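# Flip serving platter face down onto drying mat

## Task

Flip the serving platter, which starts face up, and leave it lying face down on the drying mat without contact with any fixed part of the rig (rails, edges, posts, braces, brackets, arm bases or mounts). After the platter begins tipping, the attempt fails if it is moved quickly, or if it rotates or drops quickly once it has gone beyond resting on its edge.

## Robot and tools

ROBOT AND FRAME
Two arms, left_arm and right_arm, face each other across a table. left_arm's base is on the +y side; the arm names do not match the left or right of camera pictures. All positions and orientations share one scene frame in metres: origin at the table centre, +z up, table surface at z = 0.020. Each gripper's fingers point along its own +x axis and close along its y axis. end_effector_position is the point between the fingers, roughly 3 to 4 cm short of the tips; only the final 1.5 cm of each finger pad is flat. Reported poses may be off by a few centimetres, more when the arm reaches far.

THE 16-NUMBER ROW
Every command row is one flat list of 16 numbers covering both arms, even if one arm is idle: left_arm x, y, z, qw, qx, qy, qz, opening, then right_arm in the same order. x, y, z are an absolute target position (metres, scene frame) for that gripper; the quaternion is an absolute target orientation, w first. opening runs from -1 to +1: +1 is fully open (0.080 m), empty fingers touch near -0.78, and lower values add nothing. Closing fully takes about 0.6 s. To keep an arm still, resend its last reported position and the quaternion you had been sending (not the drifted reported one) plus the opening it should keep. Per step, the controller limits commanded rotation to 32 degrees from the measured orientation and favours position over orientation if both cannot be met.

TOOLS
execute_actions(actions, cameras): actions holds at most one item. An empty list just reports state and pictures. An action is {"rows": [...], "steps": n}: up to 15 rows, n from 10 to 15 control steps of 1/30 s (default 15), one row per step, last row repeated. A wait is {"steps": n} with n up to 300, counted from the previous result, so thinking time is included. A row is rejected if any arm's target lies over 0.6 m from its last reported position along any axis of that gripper; rejected calls do nothing. The result arrives 10 steps before the action finishes; those steps still run afterward. Pictures come only with an empty list or when cameras names them (["all"] for all, [] for none).
move(target, speed, blend, blocking, cameras): drives grippers on straight lines to one row or a list of up to 15 rows (no 0.6 m limit). speed is m/s per arm path, 0.002 to 2.4, default 0.25 (turning up to twice that in rad/s); one value or one per target. blend, in metres, rounds corners between listed targets (default 0). Paths take at least 0.5 s and are cut off at 10 s. The first target's openings are sent immediately; later targets' openings are applied after arrival, with all arms pausing. Paths ignore obstacles and the other arm. Faster moves lag and overshoot more and hit harder. Avoid paths passing near an arm's own base; route around it. blocking=false returns after about 0.5 s while the move continues.
wait(seconds): 0 to 10 s, sends nothing new; ends early if a move finishes.
stop(): brakes the current move; fingers continue.
zoom_image(camera, region): camera is cam_high, cam_left_wrist or cam_right_wrist (each 672x504); region [x0, y0, x1, y1] in pixels from the top-left, at most 504x504, from that camera's latest picture.
finished_scene(scene): give the current scene number; ends the scene for good and checks the result.

READING RESULTS
Each arm reports end_effector_position, end_effector_quat_wxyz, velocities (omitted when joints read "within noise"), Joint positions (last entry is finger opening in metres), joint torques, external joint torques (push toward larger joint values lowers the reading), grip_measured (same scale as opening; each gripper may be about 1 mm off, and under full squeeze reads up to about 0.067 narrower than the part) and grip_effort_n (motor newtons, negative = closing; not pad force). "Hand target" is where the controller is currently steering. A move adds a "move:" line: done (within 8 mm and 2 degrees), off_target, moving, held (a check withheld steps, or the clearance check halted the move), blocked (gripper stopped far from its goal, usually by contact; that arm then holds where it is, and possibly both arms do), fault. limits=paced means the pose was clipped; limits=held means steps were withheld. done does not prove there is no contact.

GRIPPING
At first contact note grip_measured, then command about 0.08 lower for a firm grip, less for a lighter one. Pads push up to roughly 34 to 49 N. Friction and weight can leave a gripper low, short or tilted, especially at long reach; check pose after each move and correct tilt.

LIMITS AND HAZARDS
Contact torque load limits (N m): waist 17.2, shoulder 21.3, elbow 21.3, wrist pitch 5.61, wrist yaw 5.59, wrist roll 5.24; a held object's weight counts. Reaching one freezes that arm for 10 s. Motors heat when loaded, stretched or pushing at unreachable poses: MOTOR HOT appears from 50 °C, and at 95 °C the arm is stopped for 30 to 60 s or longer, possibly going limp. Joint ranges (rad): waist -3.054 to 3.054, shoulder 0 to 3.142, elbow 0 to 2.356, wrist pitch and yaw -1.571 to 1.571, wrist roll -3.142 to 3.142. Never let grippers, housings or wrist cameras collide, and never pinch the other arm's fingers; such hits can fail the task. Avoid dropping or slamming the platter, releasing it while it moves, hard pushes, and anything leaving the table. A camera cable touching something counts as the arm touching it. Loose objects may occasionally be nudged by outside disturbances. The simulation keeps running while you think.

Each tool is called as name([rows], argument=value, ...), one row to a line, values as JSON.

## Session

execute_actions(actions=[])

Scene clock: 0.00 s of 3974.00 s.
left_arm: end_effector_position=(-0.2348, +0.1986, +0.3795) grip_measured=+1.000 grip_effort_n=n/a end_effector_quat_wxyz=(+0.487, +0.119, -0.281, -0.818) | right_arm: end_effector_position=(-0.2734, -0.2619, +0.3193) grip_measured=+1.000 grip_effort_n=n/a end_effector_quat_wxyz=(+0.429, -0.471, +0.136, +0.759)
Joint positions: left_arm=[-0.867 0.997 0.748 0.333 -0.325 0.643 0.08] | right_arm=[1.048 1.439 1.609 -1.274 0.375 0.265 0.08]
Joint velocities: within noise
Joint torques (N m): no reading
External joint torques (N m): no reading
Motor temperatures (°C): left_arm=[30 33 24 25 26 32] | right_arm=[29 26 25 29 31 28]
Heat: left arm: hottest shoulder 33 °C (+0.0 °C/min); right arm: hottest wrist yaw 31 °C (+0.0 °C/min).
Hand target: left_arm -0.2347, +0.1988, +0.3801; -0.487, -0.118, +0.281, +0.818 | right_arm -0.2734, -0.2619, +0.3195; +0.430, -0.470, +0.136, +0.759

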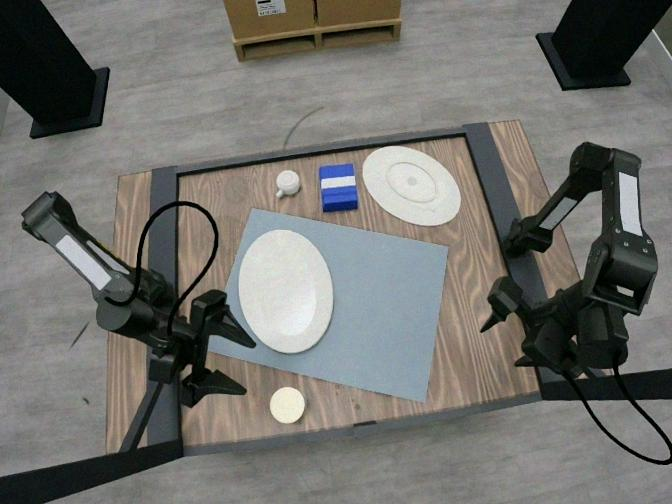

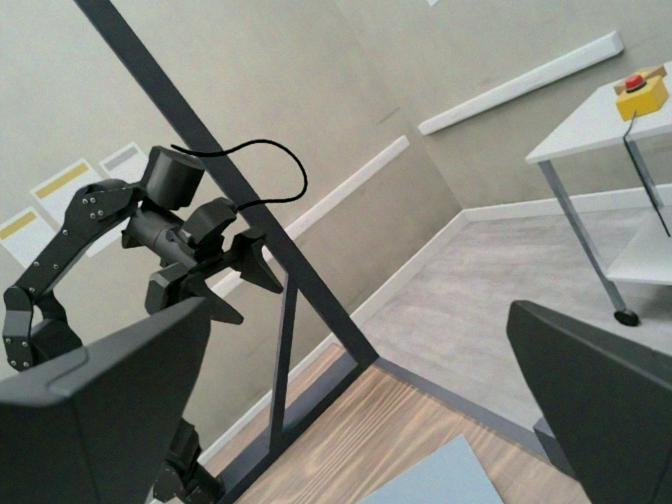

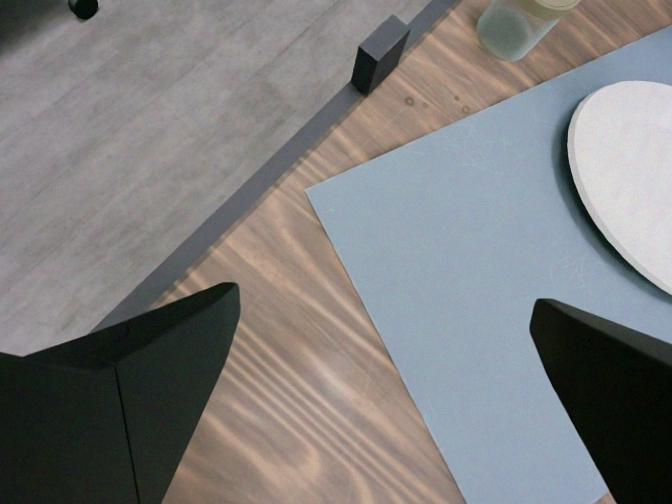

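zoom_image(camera="cam_high", region=[200, 120, 480, 330])

zoom_image(camera="cam_high", region=[100, 100, 580, 460])

zoom_image(camera="cam_right_wrist", region=[372, 0, 672, 320])

Scaled by 1.800 from the camera's 672x504 image, which has a finer 960x720 frame.

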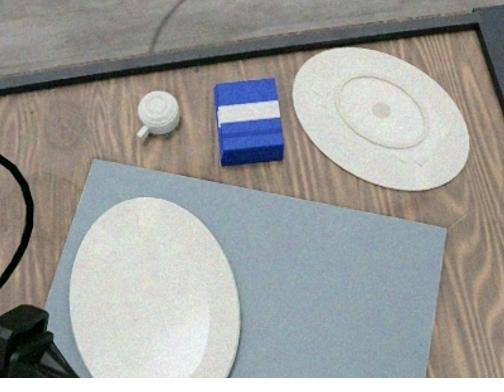

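Scaled by 1.050 from the camera's 672x504 image, which has a finer 960x720 frame.

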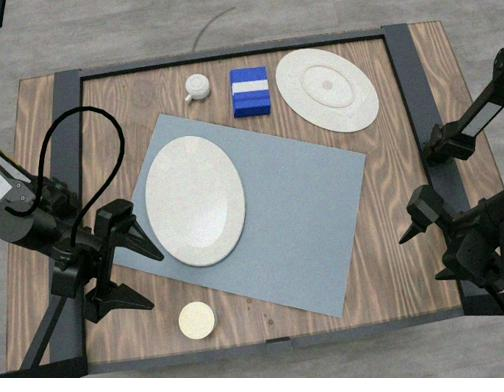

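Scaled by 1.575 from the camera's 672x504 image, which has a finer 960x720 frame.

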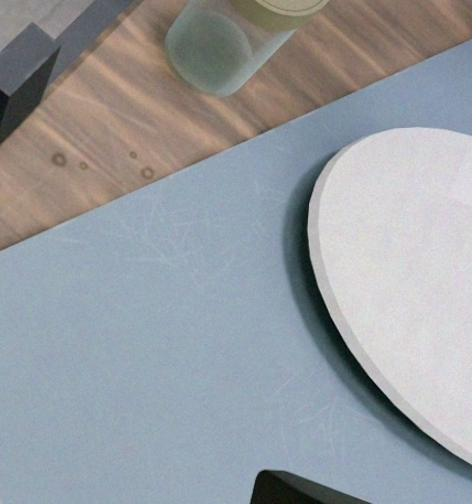

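move([
  [-0.2348,0.1986,0.3795,0.487,0.119,-0.281,-0.818,1,-0.15,-0.22,0.28,0.683,0.183,0.683,0.183,1],
  [-0.2348,0.1986,0.3795,0.487,0.119,-0.281,-0.818,1,0.0,-0.13,0.22,0.683,0.183,0.683,0.183,1],
], blend=0.05)

Scene clock: 10.57 s of 3974.00 s.
left_arm: end_effector_position=(-0.2348, +0.1986, +0.3795) grip_measured=+1.000 grip_effort_n=-0.2 end_effector_quat_wxyz=(+0.487, +0.119, -0.281, -0.818) | right_arm: end_effector_position=(-0.0001, -0.1312, +0.2220) grip_measured=+1.000 grip_effort_n=-2.6 end_effector_quat_wxyz=(+0.684, +0.186, +0.681, +0.183)
Joint positions: left_arm=[-0.867 0.997 0.748 0.333 -0.325 0.643 0.08] | right_arm=[-0.126 1.378 1.173 -0.841 -0.05 1.478 0.08]
Joint torques (N m): left_arm=[-0.08 -2.87 8.36 1.68 -0.01 -0.03] | right_arm=[-0.04 -5.45 5.4 1.17 -0.12 -0.21]
External joint torques (N m): left_arm=[-0.06 -0.02 1.27 0.03 -0.03 -0.01] | right_arm=[-0.06 -0.37 -1.21 0.03 -0.13 -0.18]
Heat: left arm: hottest shoulder 33 °C (+0.0 °C/min); right arm: hottest wrist yaw 31 °C (+0.0 °C/min).
Hand target: left_arm -0.2348, +0.1986, +0.3796; -0.487, -0.119, +0.281, +0.818 | right_arm +0.0000, -0.1300, +0.2200; +0.683, +0.183, +0.683, +0.183
Off the commanded pose: left_arm 0.000 m, 0 deg | right_arm 0.002 m, 0 deg.
Kept back: nothing.
move: done

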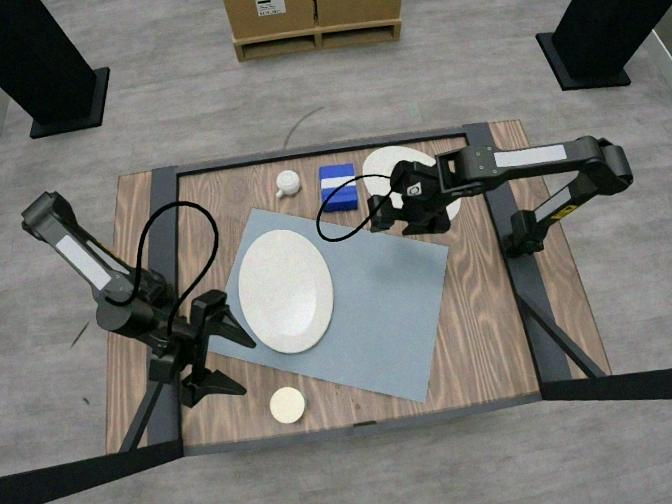

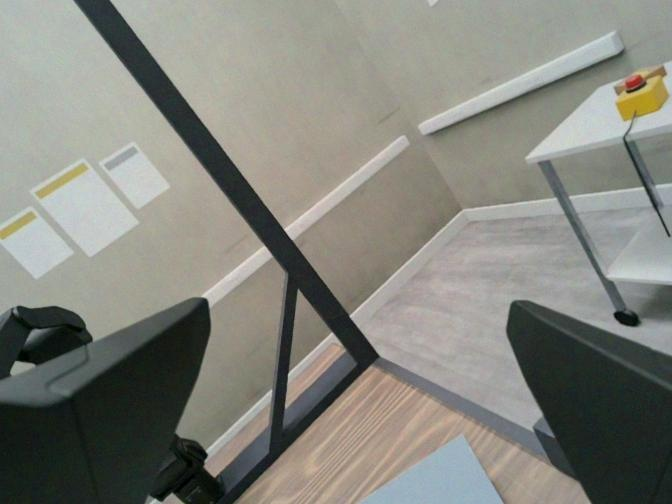

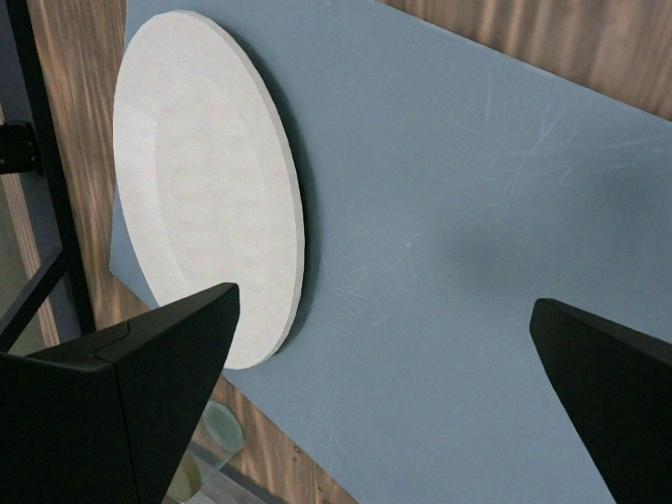

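move(target=[-0.2348,0.1986,0.3795,0.487,0.119,-0.281,-0.818,1,-0.03,-0.09,0.12,0.561,0.2706,0.6533,0.4304,0])

Scene clock: 13.83 s of 3974.00 s.
left_arm: end_effector_position=(-0.2348, +0.1986, +0.3795) grip_measured=+1.000 grip_effort_n=-0.2 end_effector_quat_wxyz=(+0.487, +0.119, -0.281, -0.818) | right_arm: end_effector_position=(-0.0300, -0.0870, +0.1264) grip_measured=+0.004 grip_effort_n=-18.8 end_effector_quat_wxyz=(+0.561, +0.275, +0.649, +0.435)
Joint positions: left_arm=[-0.867 0.997 0.748 0.333 -0.325 0.643 0.08] | right_arm=[-0.145 1.516 0.53 0.443 -0.333 1.369 0.035]
Joint torques (N m): left_arm=[-0.07 -2.88 8.36 1.68 -0.01 -0.03] | right_arm=[-0.43 -5.28 3.42 1.61 -0.25 -0.16]
External joint torques (N m): left_arm=[-0.07 0.05 1.22 0.01 -0.02 0] | right_arm=[-0.43 -0.02 -2.24 0.01 -0.16 -0.11]
Heat: left arm: hottest shoulder 33 °C (+0.0 °C/min); right arm: hottest wrist yaw 31 °C (+0.0 °C/min).
Hand target: left_arm -0.2348, +0.1986, +0.3796; -0.487, -0.119, +0.281, +0.818 | right_arm -0.0301, -0.0900, +0.1201; +0.561, +0.271, +0.653, +0.430
Off the commanded pose: left_arm 0.000 m, 0 deg | right_arm 0.007 m, 1 deg.
Kept back: nothing.
move: done

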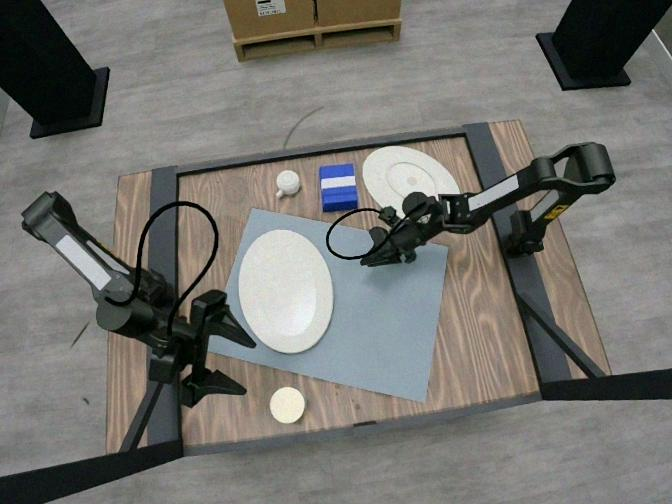

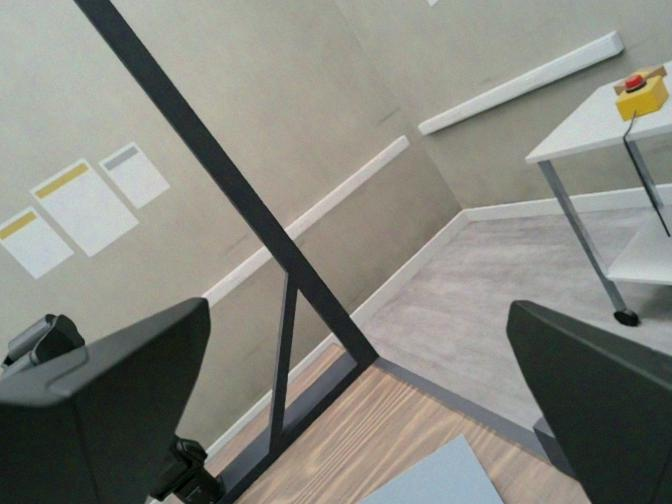

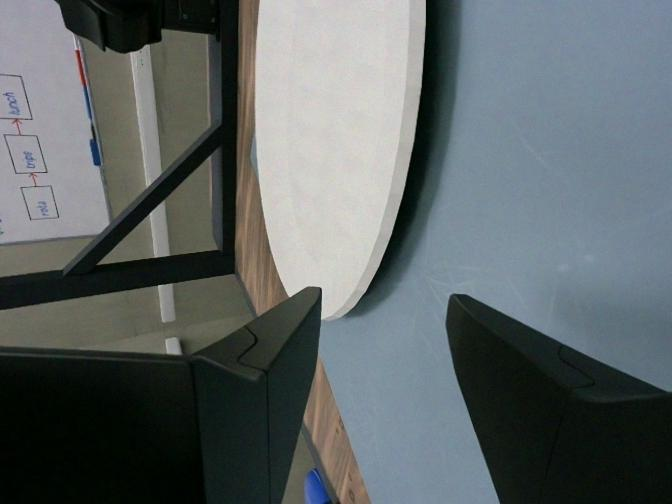

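zoom_image(camera="cam_right_wrist", region=[240, 0, 560, 330])

zoom_image(camera="cam_high", region=[220, 200, 480, 380])

Scaled by 1.527 from the camera's 672x504 image, which has a finer 960x720 frame.

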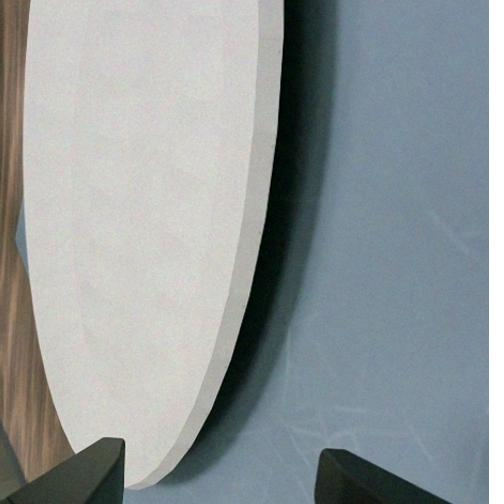

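Scaled by 1.938 from the camera's 672x504 image, which has a finer 960x720 frame.

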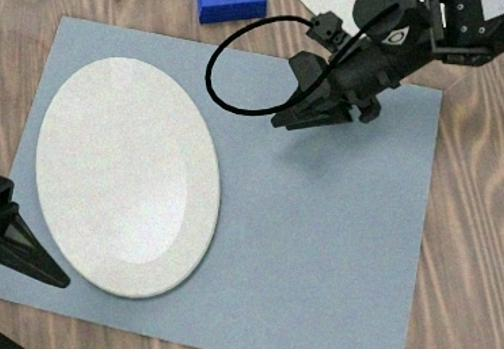

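move(target=[-0.2348,0.1986,0.3795,0.487,0.119,-0.281,-0.818,1,-0.034,-0.065,0.07,0.561,0.2706,0.6533,0.4304,0], speed=0.1)

zoom_image(camera="cam_high", region=[220, 200, 480, 380])

Scene clock: 17.27 s of 3974.00 s.
left_arm: end_effector_position=(-0.2348, +0.1986, +0.3795) grip_measured=+1.000 grip_effort_n=-0.2 end_effector_quat_wxyz=(+0.487, +0.119, -0.281, -0.818) | right_arm: end_effector_position=(-0.0306, -0.0641, +0.0866) grip_measured=+0.003 grip_effort_n=-18.4 end_effector_quat_wxyz=(+0.557, +0.284, +0.643, +0.442)
Joint positions: left_arm=[-0.867 0.997 0.748 0.333 -0.325 0.643 0.08] | right_arm=[-0.132 1.772 0.538 0.721 -0.321 1.383 0.035]
Joint torques (N m): left_arm=[-0.06 -2.88 8.37 1.68 -0.01 -0.03] | right_arm=[0.59 -1.87 4.25 1.39 0.07 -0.19]
External joint torques (N m): left_arm=[-0.05 -0.01 1.25 0.01 -0.03 0] | right_arm=[0.56 4.41 -0.51 -0.28 0.16 -0.15]
Motor temperatures (°C): left_arm=[30 33 29 29 26 32] | right_arm=[29 27 27 31 31 28]
Heat: left arm: hottest shoulder 33 °C (+0.0 °C/min); right arm: hottest wrist pitch 31 °C (+6.9 °C/min).
Hand target: left_arm -0.2348, +0.1986, +0.3796; -0.487, -0.119, +0.281, +0.818 | right_arm -0.0339, -0.0659, +0.0705; +0.561, +0.270, +0.653, +0.430
Off the commanded pose: left_arm 0.000 m, 0 deg | right_arm 0.017 m, 2 deg.
Kept back: nothing.
move: off_target (right_arm)

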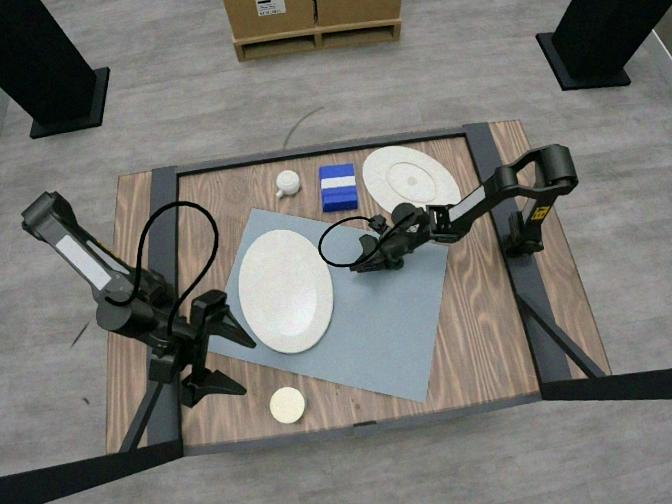

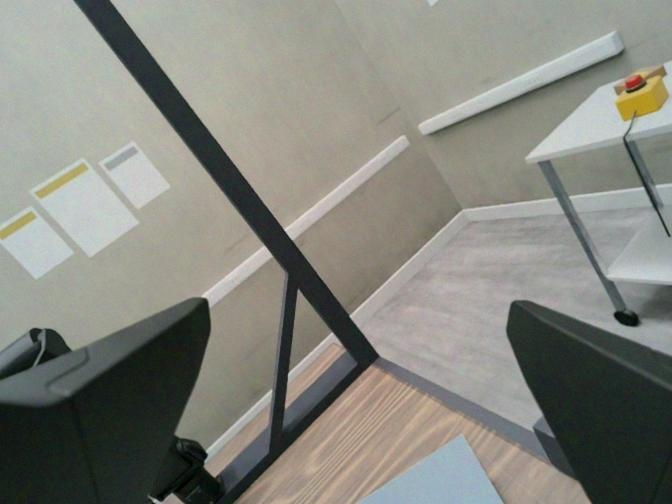

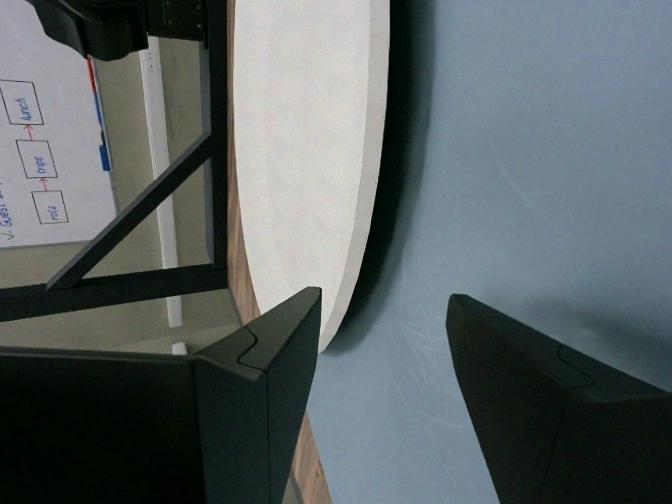

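Scaled by 1.938 from the camera's 672x504 image, which has a finer 960x720 frame.

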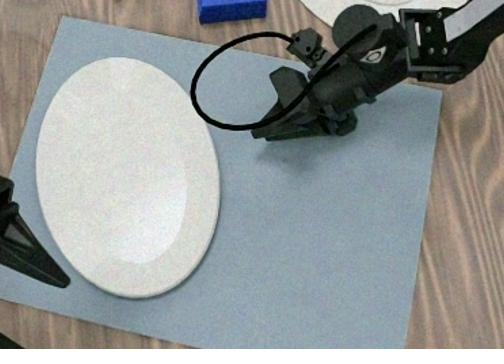

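move(target=[-0.2348,0.1986,0.3795,0.487,0.119,-0.281,-0.818,1,-0.04,-0.065,0.055,0.561,0.2706,0.6533,0.4304,0.2], speed=0.08)

zoom_image(camera="cam_high", region=[220, 200, 480, 380])

Scene clock: 18.40 s of 3974.00 s.
left_arm: end_effector_position=(-0.2348, +0.1986, +0.3795) grip_measured=+1.000 grip_effort_n=-0.2 end_effector_quat_wxyz=(+0.487, +0.119, -0.281, -0.818) | right_arm: end_effector_position=(-0.0310, -0.0657, +0.0848) grip_measured=+0.196 grip_effort_n=16.0 end_effector_quat_wxyz=(+0.553, +0.295, +0.639, +0.446)
Joint positions: left_arm=[-0.867 0.997 0.748 0.333 -0.325 0.643 0.08] | right_arm=[-0.13 1.791 0.514 0.791 -0.318 1.397 0.044]
Joint torques (N m): left_arm=[-0.08 -2.88 8.37 1.68 -0.01 -0.03] | right_arm=[2.02 3.11 4.52 2.19 0.57 -0.31]
External joint torques (N m): left_arm=[-0.05 0.08 1.22 0 -0.03 0] | right_arm=[2 9.35 0 0.54 0.65 -0.26]
Heat: left arm: hottest shoulder 33 °C (+0.0 °C/min); right arm: hottest wrist pitch 31 °C (+6.5 °C/min).
Hand target: left_arm -0.2348, +0.1986, +0.3796; -0.487, -0.119, +0.281, +0.818 | right_arm -0.0397, -0.0682, +0.0565; +0.561, +0.270, +0.653, +0.430
Off the commanded pose: left_arm 0.000 m, 0 deg | right_arm 0.031 m, 4 deg.
Kept back: nothing.
move: off_target (right_arm)

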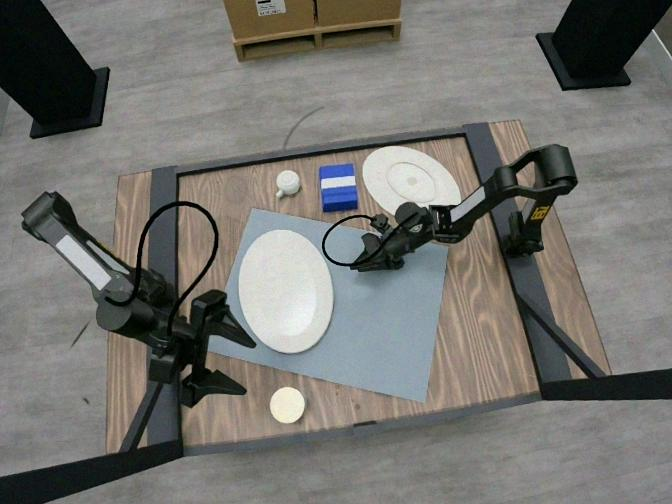

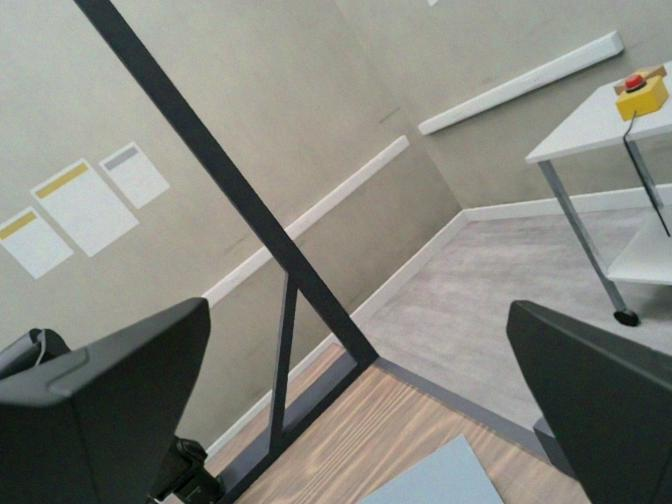

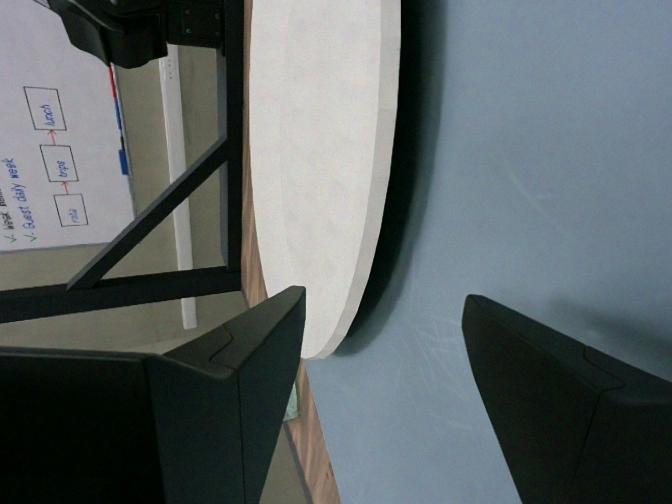

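Scaled by 1.938 from the camera's 672x504 image, which has a finer 960x720 frame.

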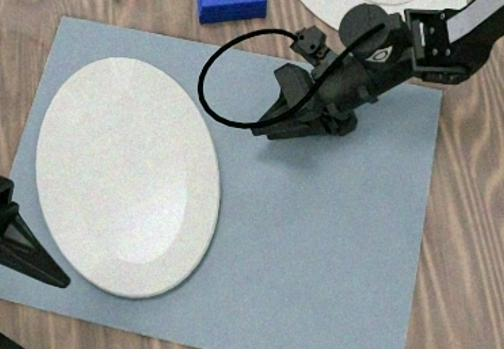

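move([
  [-0.2348,0.1986,0.3795,0.487,0.119,-0.281,-0.818,1,-0.034,-0.066,0.11,0.6272,0.1531,0.6904,0.3265,0],
  [-0.2348,0.1986,0.3795,0.487,0.119,-0.281,-0.818,1,-0.04,-0.043,0.075,0.6272,0.1531,0.6904,0.3265,-0.1],
], speed=0.15)

zoom_image(camera="cam_high", region=[220, 200, 480, 380])

Scene clock: 22.20 s of 3974.00 s.
left_arm: end_effector_position=(-0.2348, +0.1986, +0.3795) grip_measured=+1.000 grip_effort_n=-0.2 end_effector_quat_wxyz=(+0.487, +0.119, -0.281, -0.818) | right_arm: end_effector_position=(-0.0397, -0.0466, +0.0749) grip_measured=-0.096 grip_effort_n=-18.8 end_effector_quat_wxyz=(+0.626, +0.151, +0.692, +0.326)
Joint positions: left_arm=[-0.867 0.997 0.748 0.333 -0.325 0.643 0.08] | right_arm=[-0.062 1.805 0.898 0.006 -0.199 1.331 0.031]
Joint torques (N m): left_arm=[-0.07 -2.86 8.36 1.68 -0.01 -0.03] | right_arm=[0.2 -7.97 5.93 1.23 0.13 0.08]
External joint torques (N m): left_arm=[-0.04 0.02 1.24 0.01 -0.03 0] | right_arm=[0.19 -0.48 0.26 -0.08 0.19 0.11]
Heat: left arm: hottest shoulder 33 °C (+0.0 °C/min); right arm: hottest wrist pitch 31 °C (+5.4 °C/min).
Hand target: left_arm -0.2348, +0.1986, +0.3796; -0.487, -0.119, +0.281, +0.818 | right_arm -0.0399, -0.0431, +0.0749; +0.627, +0.153, +0.690, +0.326
Off the commanded pose: left_arm 0.000 m, 0 deg | right_arm 0.004 m, 0 deg.
Kept back: nothing.
move: done

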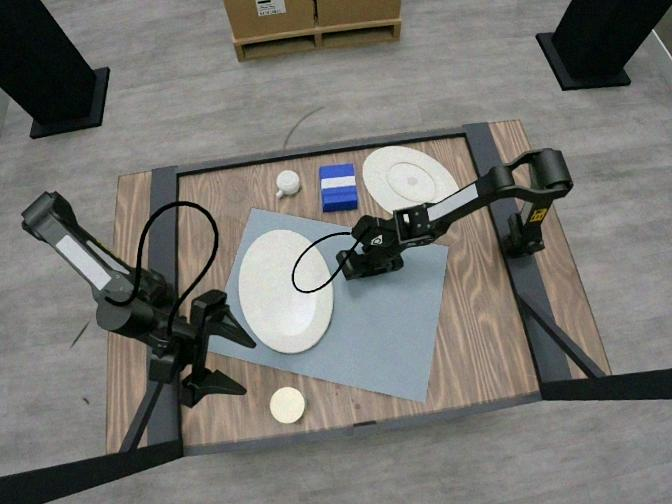

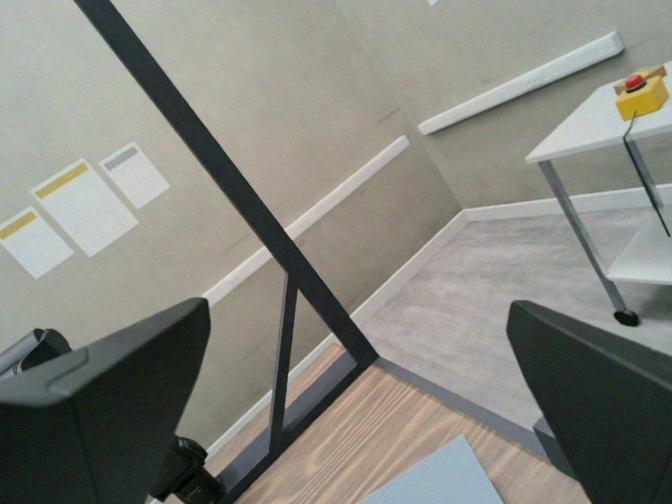

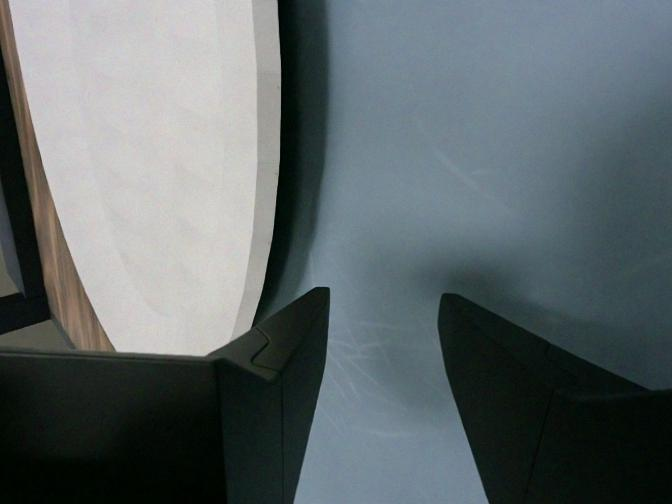

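Scaled by 1.938 from the camera's 672x504 image, which has a finer 960x720 frame.

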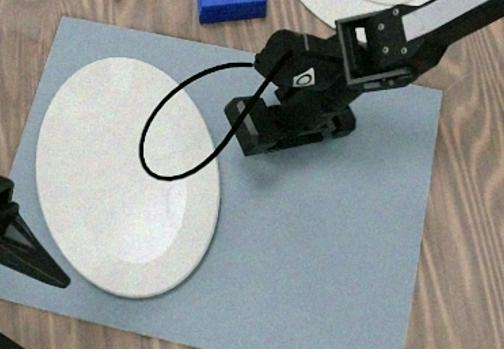

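move(target=[-0.2348,0.1986,0.3795,0.487,0.119,-0.281,-0.818,1,-0.047,-0.020,0.066,0.6272,0.1531,0.6904,0.3265,0], speed=0.06)

zoom_image(camera="cam_right_wrist", region=[172, 100, 522, 400])

zoom_image(camera="cam_high", region=[220, 200, 480, 380])

Scene clock: 23.77 s of 3974.00 s.
left_arm: end_effector_position=(-0.2348, +0.1986, +0.3795) grip_measured=+1.000 grip_effort_n=-0.2 end_effector_quat_wxyz=(+0.487, +0.119, -0.281, -0.818) | right_arm: end_effector_position=(-0.0461, -0.0234, +0.0684) grip_measured=-0.004 grip_effort_n=15.6 end_effector_quat_wxyz=(+0.626, +0.153, +0.691, +0.328)
Joint positions: left_arm=[-0.867 0.997 0.748 0.333 -0.325 0.643 0.08] | right_arm=[-0.04 1.894 0.982 0.02 -0.185 1.349 0.035]
Joint torques (N m): left_arm=[-0.07 -2.87 8.37 1.68 -0.01 -0.03] | right_arm=[0.12 -7.85 6 1.24 0.09 0.08]
External joint torques (N m): left_arm=[-0.07 0 1.3 0.02 -0.02 0] | right_arm=[0.1 0.2 0.44 -0.05 0.14 0.12]
Heat: left arm: hottest shoulder 33 °C (+0.0 °C/min); right arm: hottest wrist pitch 31 °C (+5.0 °C/min).
Hand target: left_arm -0.2348, +0.1986, +0.3796; -0.487, -0.119, +0.281, +0.818 | right_arm -0.0470, -0.0201, +0.0660; +0.627, +0.153, +0.690, +0.327
Off the commanded pose: left_arm 0.000 m, 0 deg | right_arm 0.004 m, 0 deg.
Kept back: nothing.
move: done

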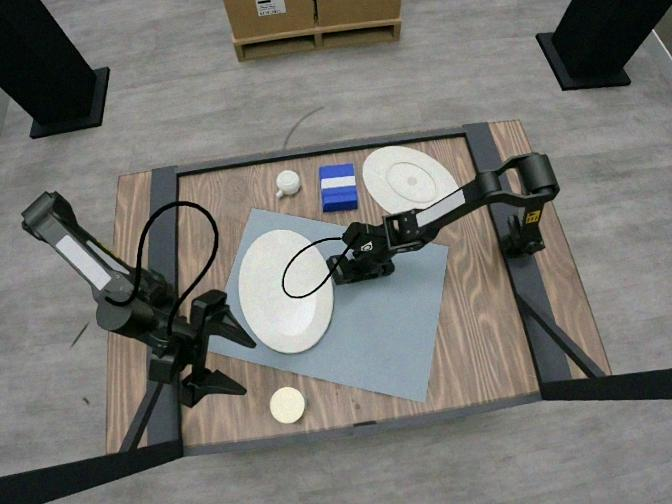

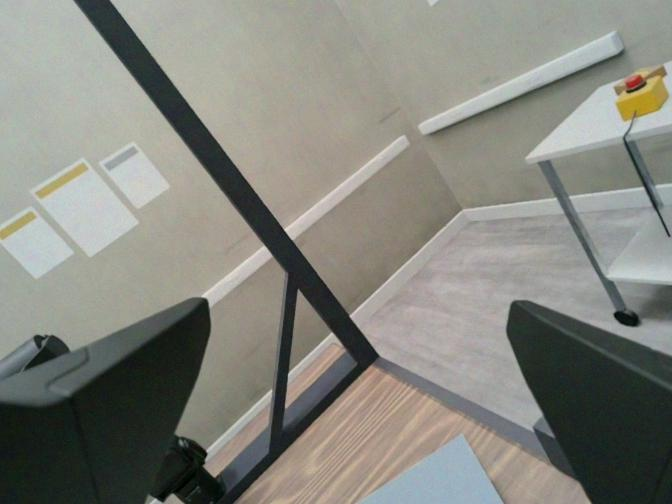

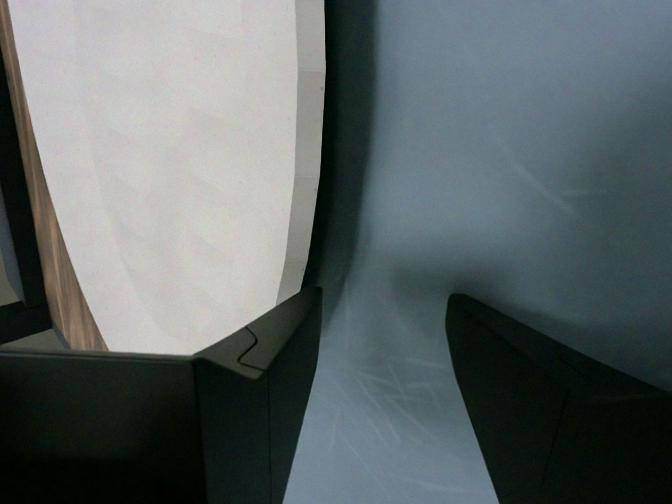

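Scaled by 1.440 from the camera's 672x504 image, which has a finer 960x720 frame.

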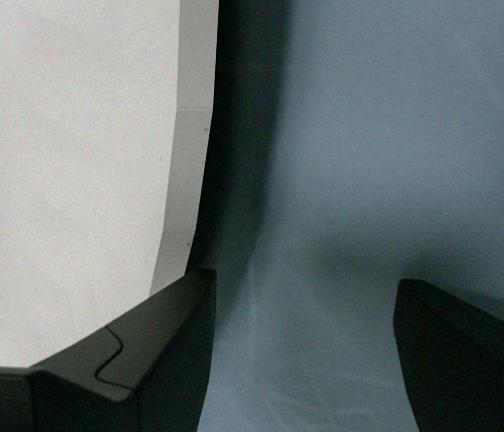

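Scaled by 1.938 from the camera's 672x504 image, which has a finer 960x720 frame.

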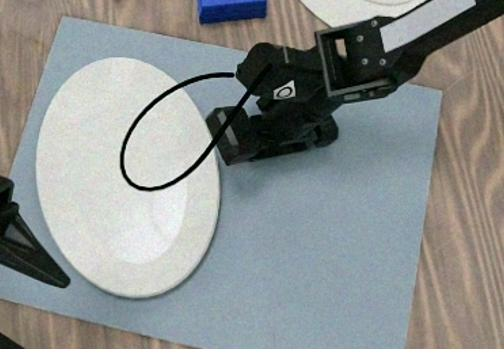

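move(target=[-0.2348,0.1986,0.3795,0.487,0.119,-0.281,-0.818,1,-0.063,0.0,0.064,0.6272,0.1531,0.6904,0.3265,0], speed=0.04)

zoom_image(camera="cam_high", region=[220, 200, 480, 380])

Scene clock: 25.93 s of 3974.00 s.
left_arm: end_effector_position=(-0.2348, +0.1986, +0.3795) grip_measured=+1.000 grip_effort_n=-0.2 end_effector_quat_wxyz=(+0.487, +0.119, -0.281, -0.818) | right_arm: end_effector_position=(-0.0544, -0.0119, +0.0677) grip_measured=-0.004 grip_effort_n=15.6 end_effector_quat_wxyz=(+0.631, +0.154, +0.691, +0.317)
Joint positions: left_arm=[-0.867 0.997 0.748 0.333 -0.325 0.643 0.08] | right_arm=[-0.01 1.932 1.044 -0.012 -0.153 1.385 0.035]
Joint torques (N m): left_arm=[-0.06 -2.86 8.37 1.68 -0.01 -0.03] | right_arm=[1.46 -5.08 8.46 2.36 0.05 0.07]
External joint torques (N m): left_arm=[-0.07 0.02 1.25 0.01 -0.02 0] | right_arm=[1.5 3.41 2.76 1.07 0.08 0.11]
Heat: left arm: hottest shoulder 33 °C (+0.0 °C/min); right arm: hottest wrist pitch 31 °C (+4.6 °C/min).
Hand target: left_arm -0.2348, +0.1986, +0.3796; -0.487, -0.119, +0.281, +0.818 | right_arm -0.0631, -0.0009, +0.0642; +0.627, +0.153, +0.690, +0.327
Off the commanded pose: left_arm 0.000 m, 0 deg | right_arm 0.015 m, 1 deg.
Kept back: nothing.
move: off_target (right_arm)

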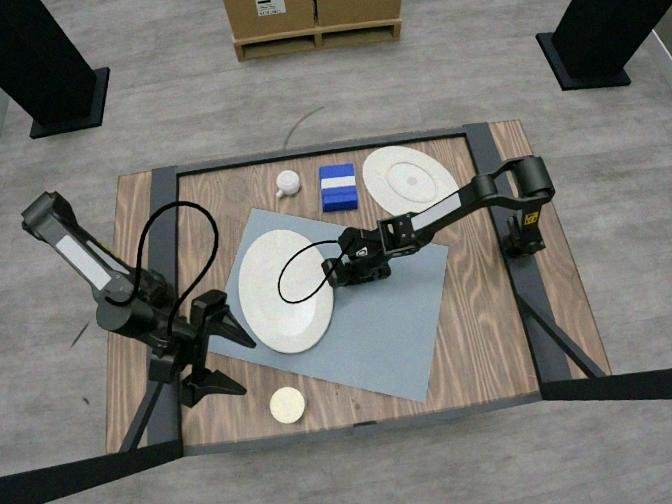

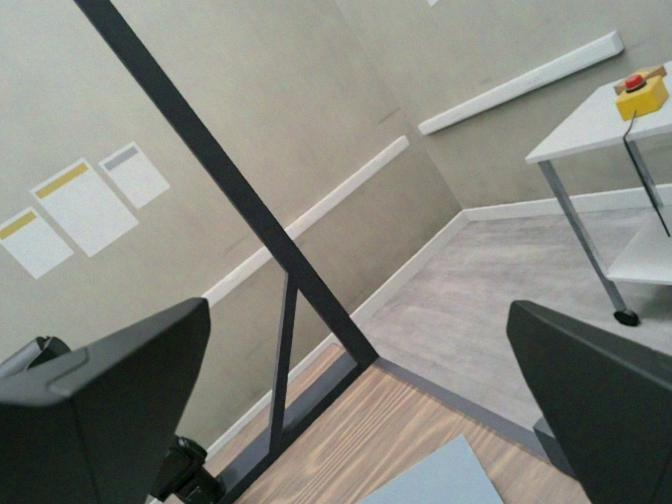

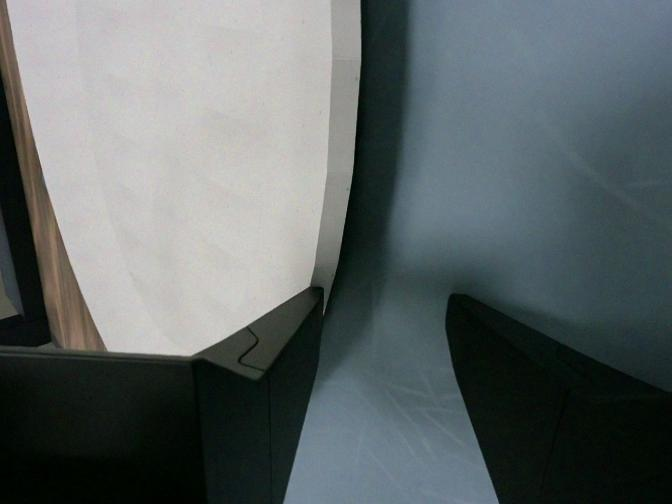

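Scaled by 1.938 from the camera's 672x504 image, which has a finer 960x720 frame.

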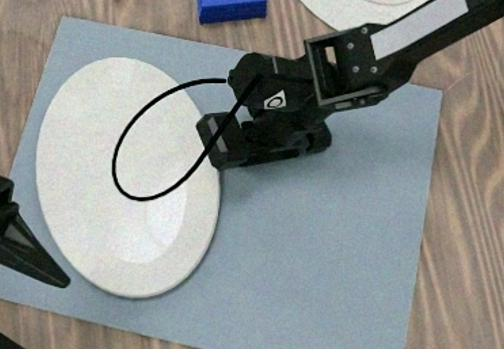

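move([
  [-0.2348,0.1986,0.3795,0.487,0.119,-0.281,-0.818,1,-0.054,-0.02,0.082,0.6272,0.1531,0.6904,0.3265,0.4],
  [-0.2348,0.1986,0.3795,0.487,0.119,-0.281,-0.818,1,-0.061,0.004,0.078,0.6272,0.1531,0.6904,0.3265,0.4],
], speed=0.05)

zoom_image(camera="cam_high", region=[220, 200, 480, 380])

Scene clock: 29.27 s of 3974.00 s.
left_arm: end_effector_position=(-0.2348, +0.1986, +0.3795) grip_measured=+1.000 grip_effort_n=-0.2 end_effector_quat_wxyz=(+0.487, +0.119, -0.281, -0.818) | right_arm: end_effector_position=(-0.0604, +0.0009, +0.0795) grip_measured=+0.396 grip_effort_n=16.0 end_effector_quat_wxyz=(+0.626, +0.153, +0.691, +0.328)
Joint positions: left_arm=[-0.867 0.997 0.748 0.333 -0.325 0.643 0.08] | right_arm=[0 1.944 1.109 -0.051 -0.16 1.38 0.053]
Joint torques (N m): left_arm=[-0.05 -2.88 8.36 1.68 -0.01 -0.03] | right_arm=[-0.08 -8.91 6.19 1.02 0.12 0.02]
External joint torques (N m): left_arm=[-0.03 0.01 1.25 0.02 -0.03 0] | right_arm=[-0.16 -0.12 0.21 -0.33 0.17 0.06]
Heat: left arm: hottest shoulder 33 °C (+0.0 °C/min); right arm: hottest wrist pitch 32 °C (+6.2 °C/min).
Hand target: left_arm -0.2348, +0.1986, +0.3796; -0.487, -0.119, +0.281, +0.818 | right_arm -0.0609, +0.0039, +0.0780; +0.627, +0.153, +0.690, +0.327
Off the commanded pose: left_arm 0.000 m, 0 deg | right_arm 0.004 m, 0 deg.
Kept back: nothing.
move: done

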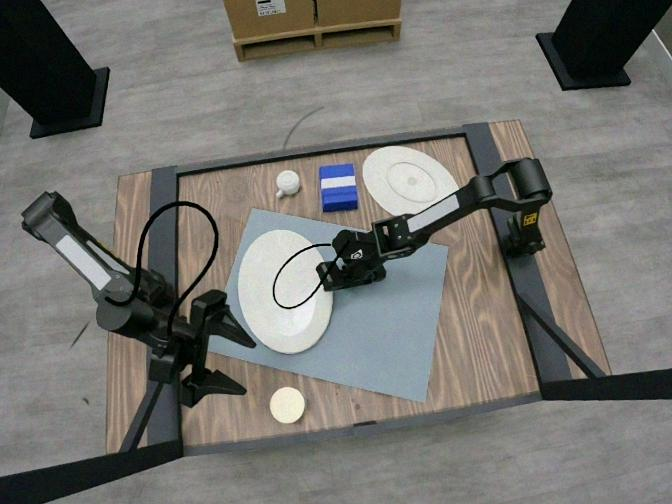

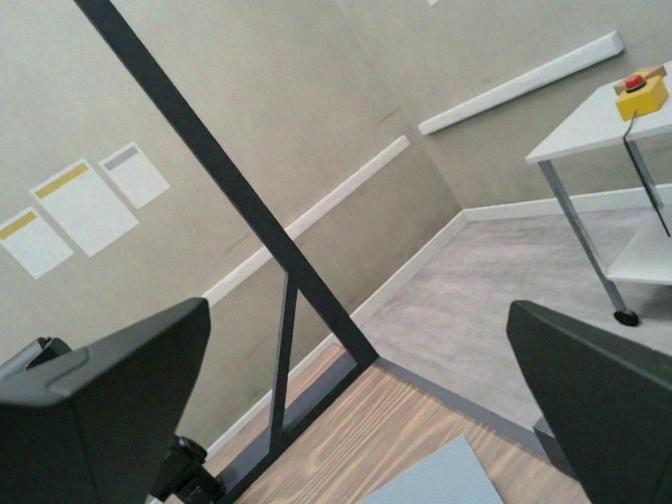

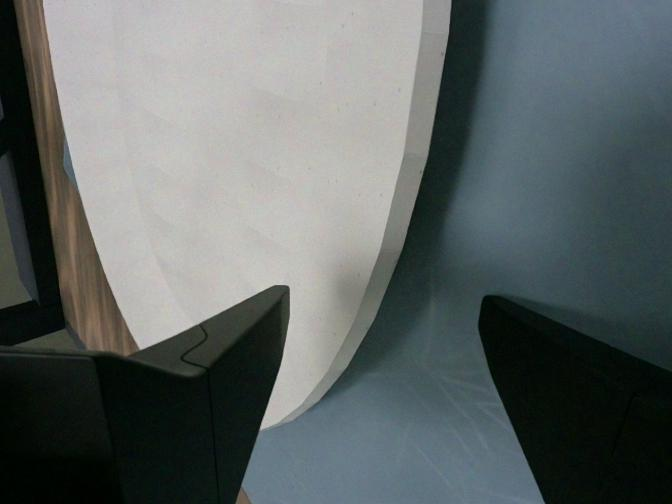

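Scaled by 1.938 from the camera's 672x504 image, which has a finer 960x720 frame.

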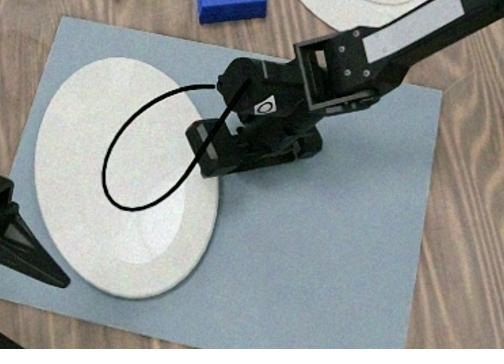

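move([
  [-0.2348,0.1986,0.3795,0.487,0.119,-0.281,-0.818,1,-0.053,-0.02,0.079,0.6272,0.1531,0.6904,0.3265,0.4],
  [-0.2348,0.1986,0.3795,0.487,0.119,-0.281,-0.818,1,-0.03,-0.02,0.079,0.65,0.21,0.675,0.272,0.4],
  [-0.2348,0.1986,0.3795,0.487,0.119,-0.281,-0.818,1,-0.031,0.0,0.077,0.65,0.21,0.675,0.272,0.4],
], speed=0.06)

zoom_image(camera="cam_high", region=[220, 200, 480, 380])

Scene clock: 33.40 s of 3974.00 s.
left_arm: end_effector_position=(-0.2348, +0.1986, +0.3795) grip_measured=+1.000 grip_effort_n=-0.2 end_effector_quat_wxyz=(+0.487, +0.119, -0.281, -0.818) | right_arm: end_effector_position=(-0.0316, -0.0032, +0.0783) grip_measured=+0.396 grip_effort_n=16.0 end_effector_quat_wxyz=(+0.650, +0.209, +0.677, +0.275)
Joint positions: left_arm=[-0.867 0.997 0.748 0.333 -0.325 0.643 0.08] | right_arm=[-0.037 1.924 1.072 -0.023 -0.082 1.481 0.053]
Joint torques (N m): left_arm=[-0.08 -2.86 8.37 1.68 -0.01 -0.03] | right_arm=[-0.25 -8.64 6.11 0.99 0.2 0.07]
External joint torques (N m): left_arm=[-0.08 0.12 1.17 -0.01 -0.03 0] | right_arm=[-0.25 -0.02 0.21 -0.36 0.2 0.1]
Heat: left arm: hottest shoulder 33 °C (+0.0 °C/min); right arm: hottest wrist pitch 32 °C (+5.4 °C/min).
Hand target: left_arm -0.2348, +0.1986, +0.3796; -0.487, -0.119, +0.281, +0.818 | right_arm -0.0310, -0.0001, +0.0769; +0.651, +0.210, +0.676, +0.272
Off the commanded pose: left_arm 0.000 m, 0 deg | right_arm 0.004 m, 0 deg.
Kept back: nothing.
move: done

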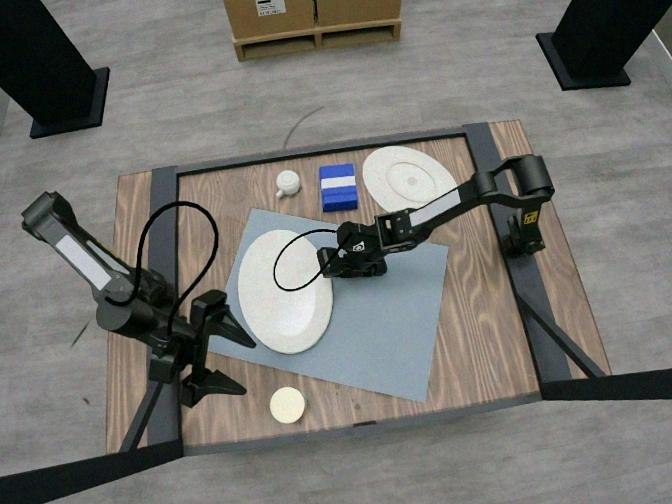

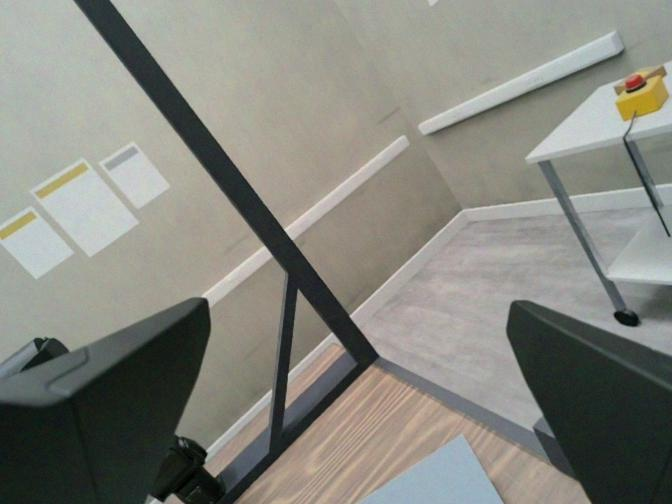

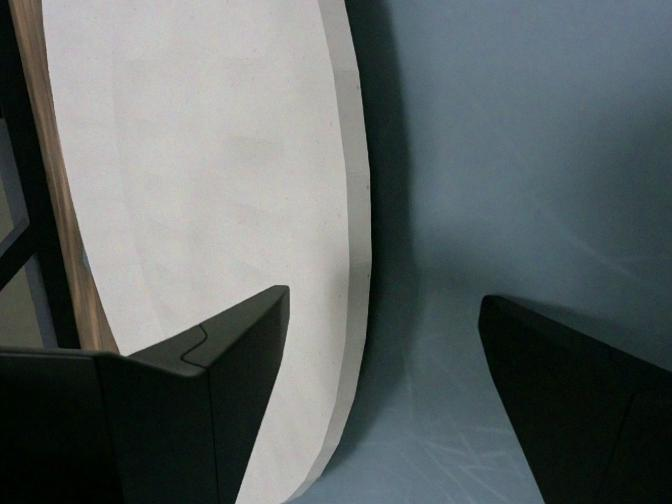

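Scaled by 1.938 from the camera's 672x504 image, which has a finer 960x720 frame.

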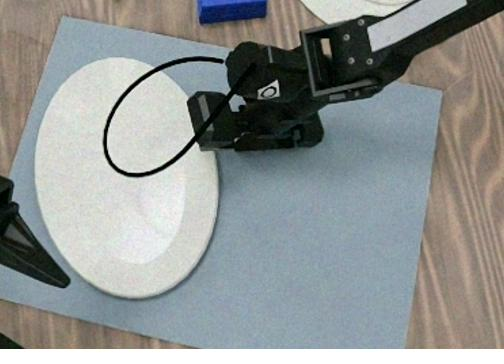

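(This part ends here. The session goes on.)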